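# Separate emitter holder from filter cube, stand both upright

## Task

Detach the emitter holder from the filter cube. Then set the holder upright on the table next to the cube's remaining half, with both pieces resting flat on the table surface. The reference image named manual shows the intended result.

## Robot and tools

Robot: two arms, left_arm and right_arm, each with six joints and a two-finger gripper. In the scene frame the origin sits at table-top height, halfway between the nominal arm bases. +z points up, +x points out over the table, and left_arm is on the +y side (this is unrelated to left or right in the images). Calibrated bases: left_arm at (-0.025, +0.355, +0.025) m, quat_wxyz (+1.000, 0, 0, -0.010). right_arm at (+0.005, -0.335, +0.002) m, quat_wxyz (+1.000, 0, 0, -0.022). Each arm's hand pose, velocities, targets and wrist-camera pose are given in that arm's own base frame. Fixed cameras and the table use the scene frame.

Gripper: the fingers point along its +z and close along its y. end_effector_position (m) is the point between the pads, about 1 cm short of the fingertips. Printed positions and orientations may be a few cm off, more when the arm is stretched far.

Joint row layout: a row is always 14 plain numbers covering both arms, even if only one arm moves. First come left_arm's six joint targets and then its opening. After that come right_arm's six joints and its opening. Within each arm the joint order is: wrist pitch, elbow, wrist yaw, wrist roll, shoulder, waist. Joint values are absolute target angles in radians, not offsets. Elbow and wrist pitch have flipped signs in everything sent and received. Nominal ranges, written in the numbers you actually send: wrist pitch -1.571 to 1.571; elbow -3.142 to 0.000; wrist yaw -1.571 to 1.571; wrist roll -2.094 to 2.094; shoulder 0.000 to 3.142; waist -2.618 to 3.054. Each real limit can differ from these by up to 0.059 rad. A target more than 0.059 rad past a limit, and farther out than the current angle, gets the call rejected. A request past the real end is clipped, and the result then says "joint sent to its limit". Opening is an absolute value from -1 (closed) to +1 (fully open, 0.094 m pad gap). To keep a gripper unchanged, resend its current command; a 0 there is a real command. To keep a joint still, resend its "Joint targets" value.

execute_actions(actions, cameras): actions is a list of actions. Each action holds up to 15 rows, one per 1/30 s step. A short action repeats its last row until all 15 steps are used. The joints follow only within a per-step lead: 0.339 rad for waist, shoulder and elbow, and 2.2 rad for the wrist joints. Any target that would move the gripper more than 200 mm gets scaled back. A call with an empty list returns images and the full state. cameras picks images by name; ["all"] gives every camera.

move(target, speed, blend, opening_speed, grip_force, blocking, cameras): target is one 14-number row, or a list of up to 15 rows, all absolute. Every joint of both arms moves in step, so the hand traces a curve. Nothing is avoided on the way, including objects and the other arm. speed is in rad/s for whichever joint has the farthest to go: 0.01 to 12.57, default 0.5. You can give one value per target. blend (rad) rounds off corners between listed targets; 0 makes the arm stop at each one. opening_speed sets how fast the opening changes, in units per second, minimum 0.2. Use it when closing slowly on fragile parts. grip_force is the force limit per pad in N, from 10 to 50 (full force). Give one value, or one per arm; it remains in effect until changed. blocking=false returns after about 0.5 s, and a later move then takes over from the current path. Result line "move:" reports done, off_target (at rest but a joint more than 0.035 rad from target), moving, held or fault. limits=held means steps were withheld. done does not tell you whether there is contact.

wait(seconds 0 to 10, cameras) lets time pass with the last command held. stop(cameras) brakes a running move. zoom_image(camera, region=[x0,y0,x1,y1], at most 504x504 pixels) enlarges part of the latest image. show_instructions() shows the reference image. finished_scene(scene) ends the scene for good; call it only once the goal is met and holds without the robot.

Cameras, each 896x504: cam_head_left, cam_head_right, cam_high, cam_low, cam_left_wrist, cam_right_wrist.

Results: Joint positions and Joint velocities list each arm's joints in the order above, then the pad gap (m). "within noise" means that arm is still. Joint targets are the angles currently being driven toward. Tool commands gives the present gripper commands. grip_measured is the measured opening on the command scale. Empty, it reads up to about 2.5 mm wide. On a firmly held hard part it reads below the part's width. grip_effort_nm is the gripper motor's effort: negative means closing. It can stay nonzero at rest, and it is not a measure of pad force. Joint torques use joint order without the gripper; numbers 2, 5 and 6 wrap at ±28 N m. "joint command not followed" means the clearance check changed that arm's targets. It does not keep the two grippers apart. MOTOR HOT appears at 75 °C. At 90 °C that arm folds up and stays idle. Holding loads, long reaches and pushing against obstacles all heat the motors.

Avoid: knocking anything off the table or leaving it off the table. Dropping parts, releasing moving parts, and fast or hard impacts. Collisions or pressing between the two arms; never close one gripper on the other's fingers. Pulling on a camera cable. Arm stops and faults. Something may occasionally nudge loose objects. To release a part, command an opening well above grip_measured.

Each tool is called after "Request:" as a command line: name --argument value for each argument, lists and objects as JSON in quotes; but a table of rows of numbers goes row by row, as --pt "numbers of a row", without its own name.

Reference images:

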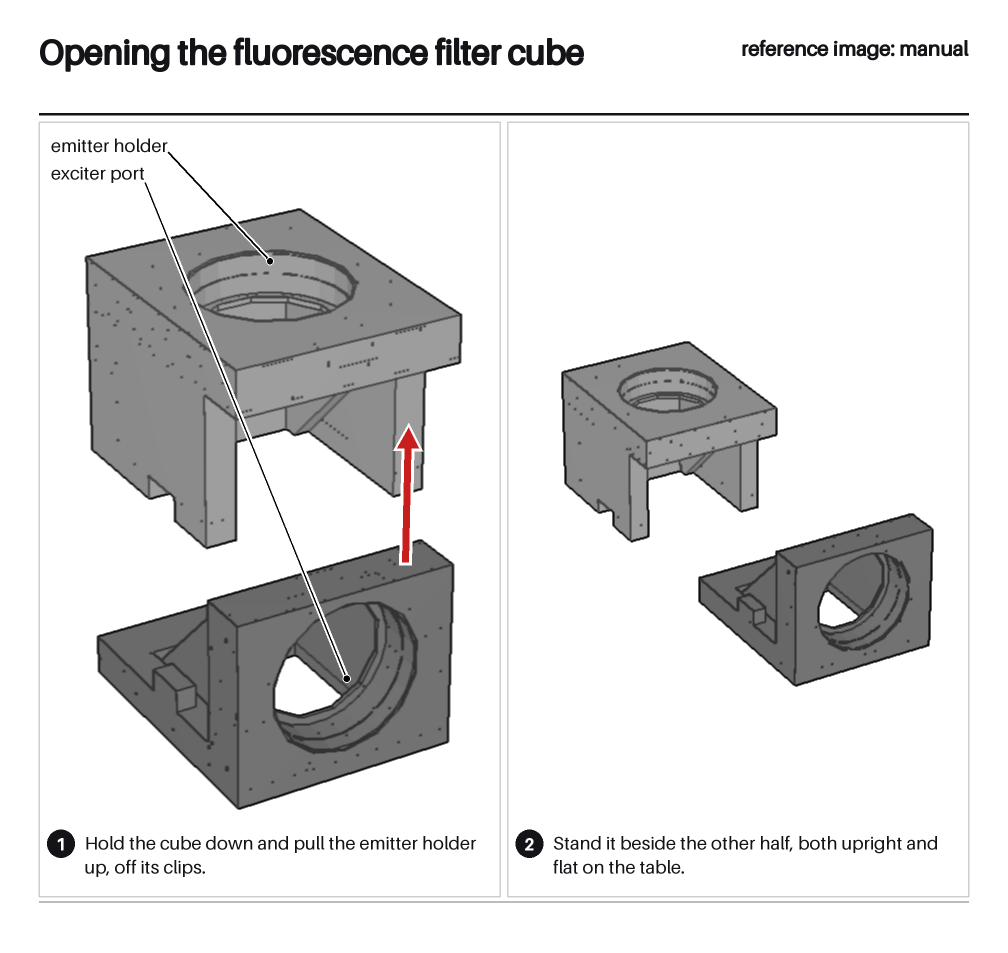

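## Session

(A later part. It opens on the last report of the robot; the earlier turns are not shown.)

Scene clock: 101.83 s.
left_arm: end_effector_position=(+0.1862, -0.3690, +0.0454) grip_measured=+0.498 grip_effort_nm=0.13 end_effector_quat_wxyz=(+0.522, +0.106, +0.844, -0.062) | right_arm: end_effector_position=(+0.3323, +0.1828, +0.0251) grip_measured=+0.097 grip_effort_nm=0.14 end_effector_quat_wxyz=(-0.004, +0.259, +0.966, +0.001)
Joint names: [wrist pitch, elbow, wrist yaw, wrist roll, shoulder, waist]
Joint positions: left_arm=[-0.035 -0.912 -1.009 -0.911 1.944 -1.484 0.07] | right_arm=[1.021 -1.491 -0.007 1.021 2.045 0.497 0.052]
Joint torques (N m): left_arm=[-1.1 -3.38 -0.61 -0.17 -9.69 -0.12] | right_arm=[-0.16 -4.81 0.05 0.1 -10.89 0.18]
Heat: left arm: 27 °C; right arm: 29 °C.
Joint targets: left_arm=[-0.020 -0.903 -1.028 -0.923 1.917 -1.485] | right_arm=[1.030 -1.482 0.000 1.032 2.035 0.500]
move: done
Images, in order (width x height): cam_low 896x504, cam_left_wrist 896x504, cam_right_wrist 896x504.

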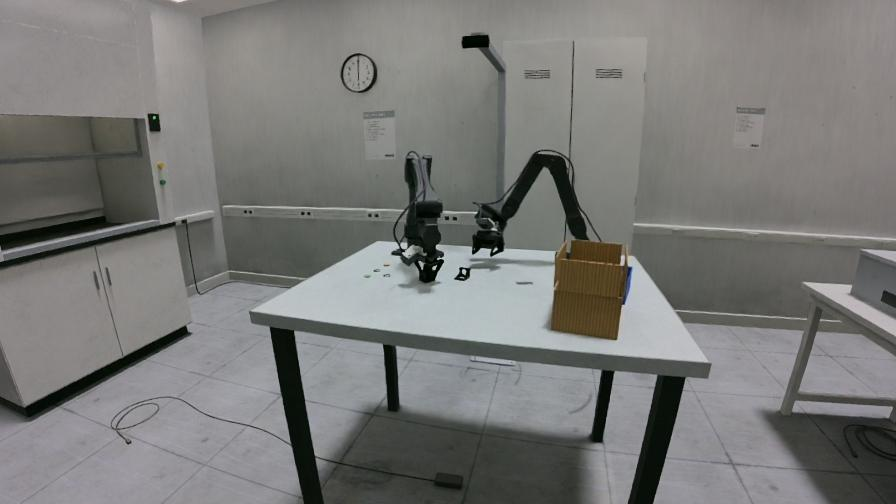

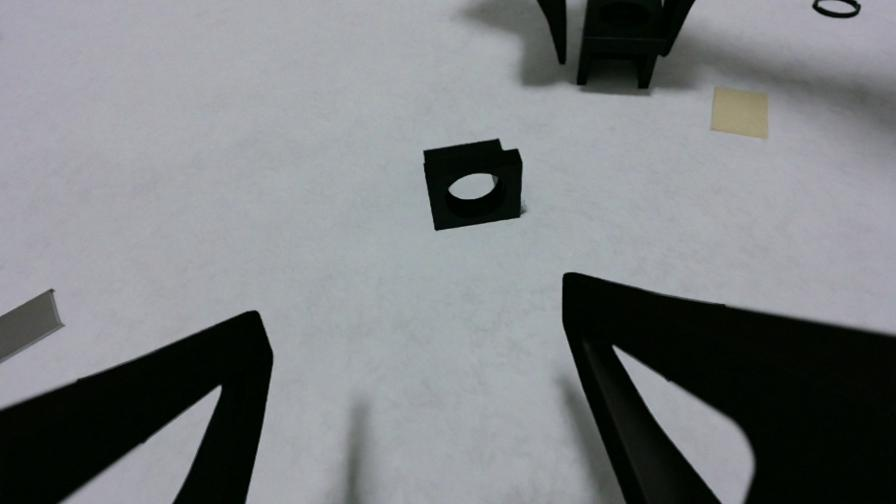

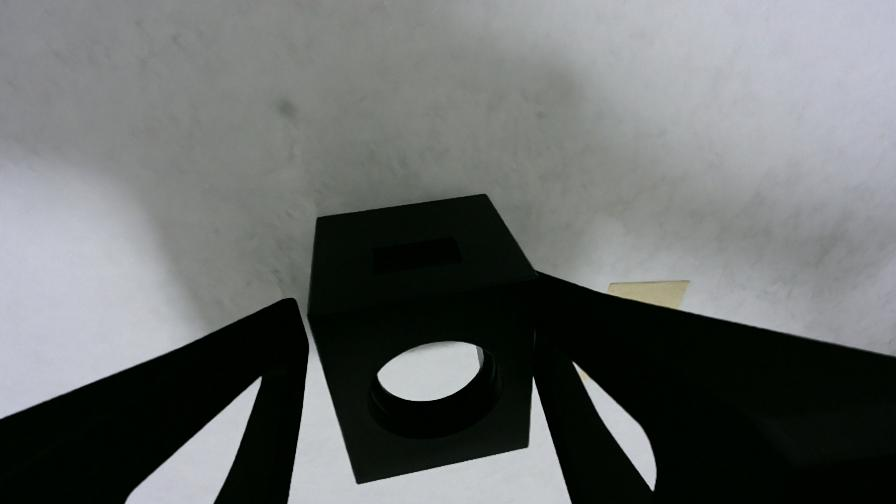

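Request:
move --pt "-0.02 -0.903 -1.028 -0.923 1.917 -1.485 0.5 1.03 -1.482 0 1.032 2.035 0.50 0.7" --pt "-0.02 -0.903 -1.028 -0.923 1.917 -1.485 0.5 1.11 -1.56 0 1.032 2.025 0.50 0.7" --pt "-0.02 -0.903 -1.028 -0.923 1.917 -1.485 0.5 1.42 -1.845 0 1.032 2.0 0.50 0.7" --speed '[0.2,0.2,0.4]' --blend '[0,0.03,0]' --opening_speed 0.6 --cameras '["cam_low","cam_left_wrist","cam_right_wrist"]'

Request:
zoom_image --camera "cam_low" --region '[400, 240, 500, 290]'

Scene clock: 105.33 s.
left_arm: end_effector_position=(+0.1862, -0.3690, +0.0454) grip_measured=+0.498 grip_effort_nm=0.13 end_effector_quat_wxyz=(+0.522, +0.106, +0.844, -0.062) | right_arm: end_effector_position=(+0.3361, +0.1849, +0.1105) grip_measured=+0.697 grip_effort_nm=0.15 end_effector_quat_wxyz=(-0.013, +0.259, +0.966, -0.007)
Joint names: [wrist pitch, elbow, wrist yaw, wrist roll, shoulder, waist]
Joint positions: left_arm=[-0.035 -0.912 -1.009 -0.911 1.944 -1.484 0.07] | right_arm=[1.385 -1.823 -0.007 1.022 2.037 0.497 0.08]
Joint torques (N m): left_arm=[-1.1 -3.34 -0.62 -0.17 -9.69 -0.03] | right_arm=[0.11 -8.01 0.08 0.1 -13.37 0.21]
Heat: left arm: 26 °C; right arm: 29 °C.
Joint targets: left_arm=[-0.020 -0.903 -1.028 -0.923 1.917 -1.485] | right_arm=[1.420 -1.845 0.000 1.032 2.000 0.500]
move: off_target (right_arm); right_arm: the shoulder is farthest, 0.037 rad from its target
Images, in order (width x height): cam_low 896x504, cam_left_wrist 896x504, cam_right_wrist 896x504.

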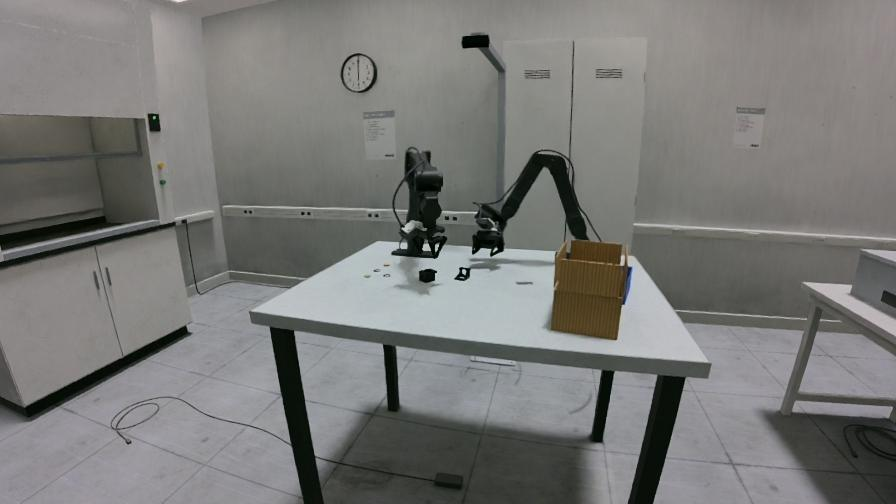

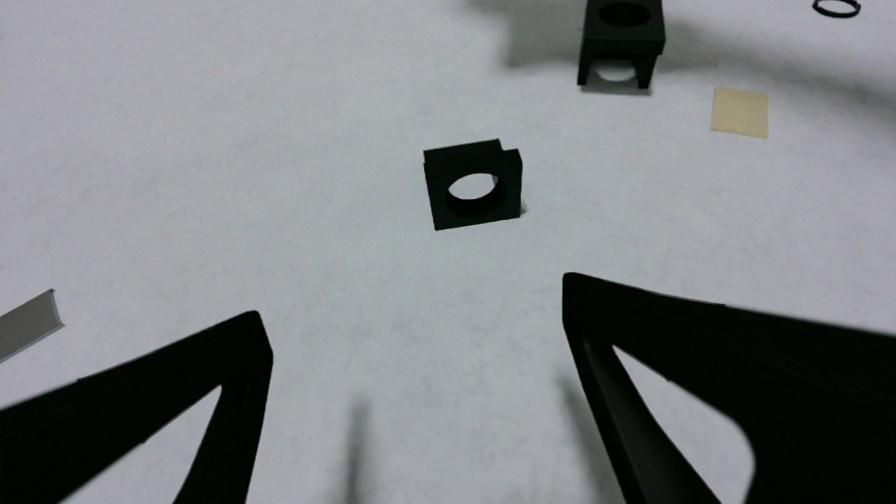

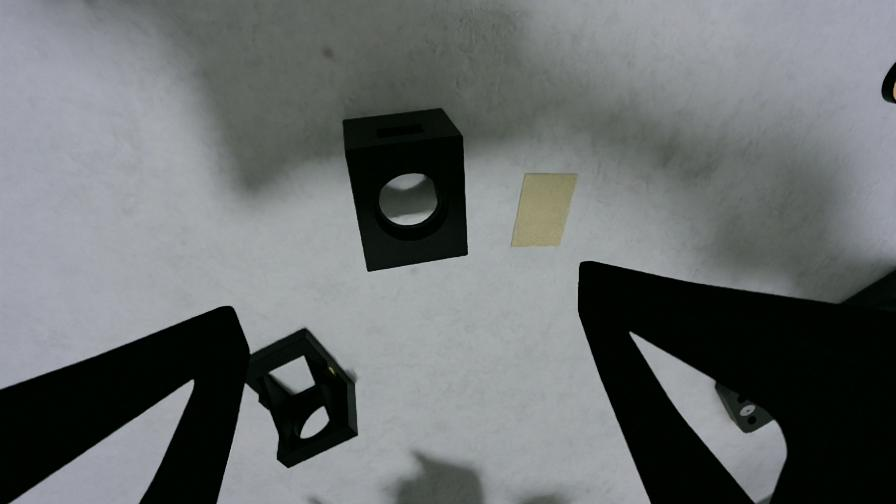

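Scaled by 5.040 from the camera's 896x504 image, which has a finer 1280x720 frame.

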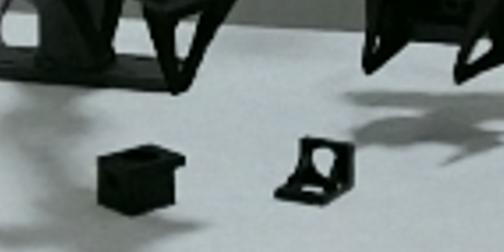

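Request:
finished_scene --scene 1

The scene is finished: the task was done.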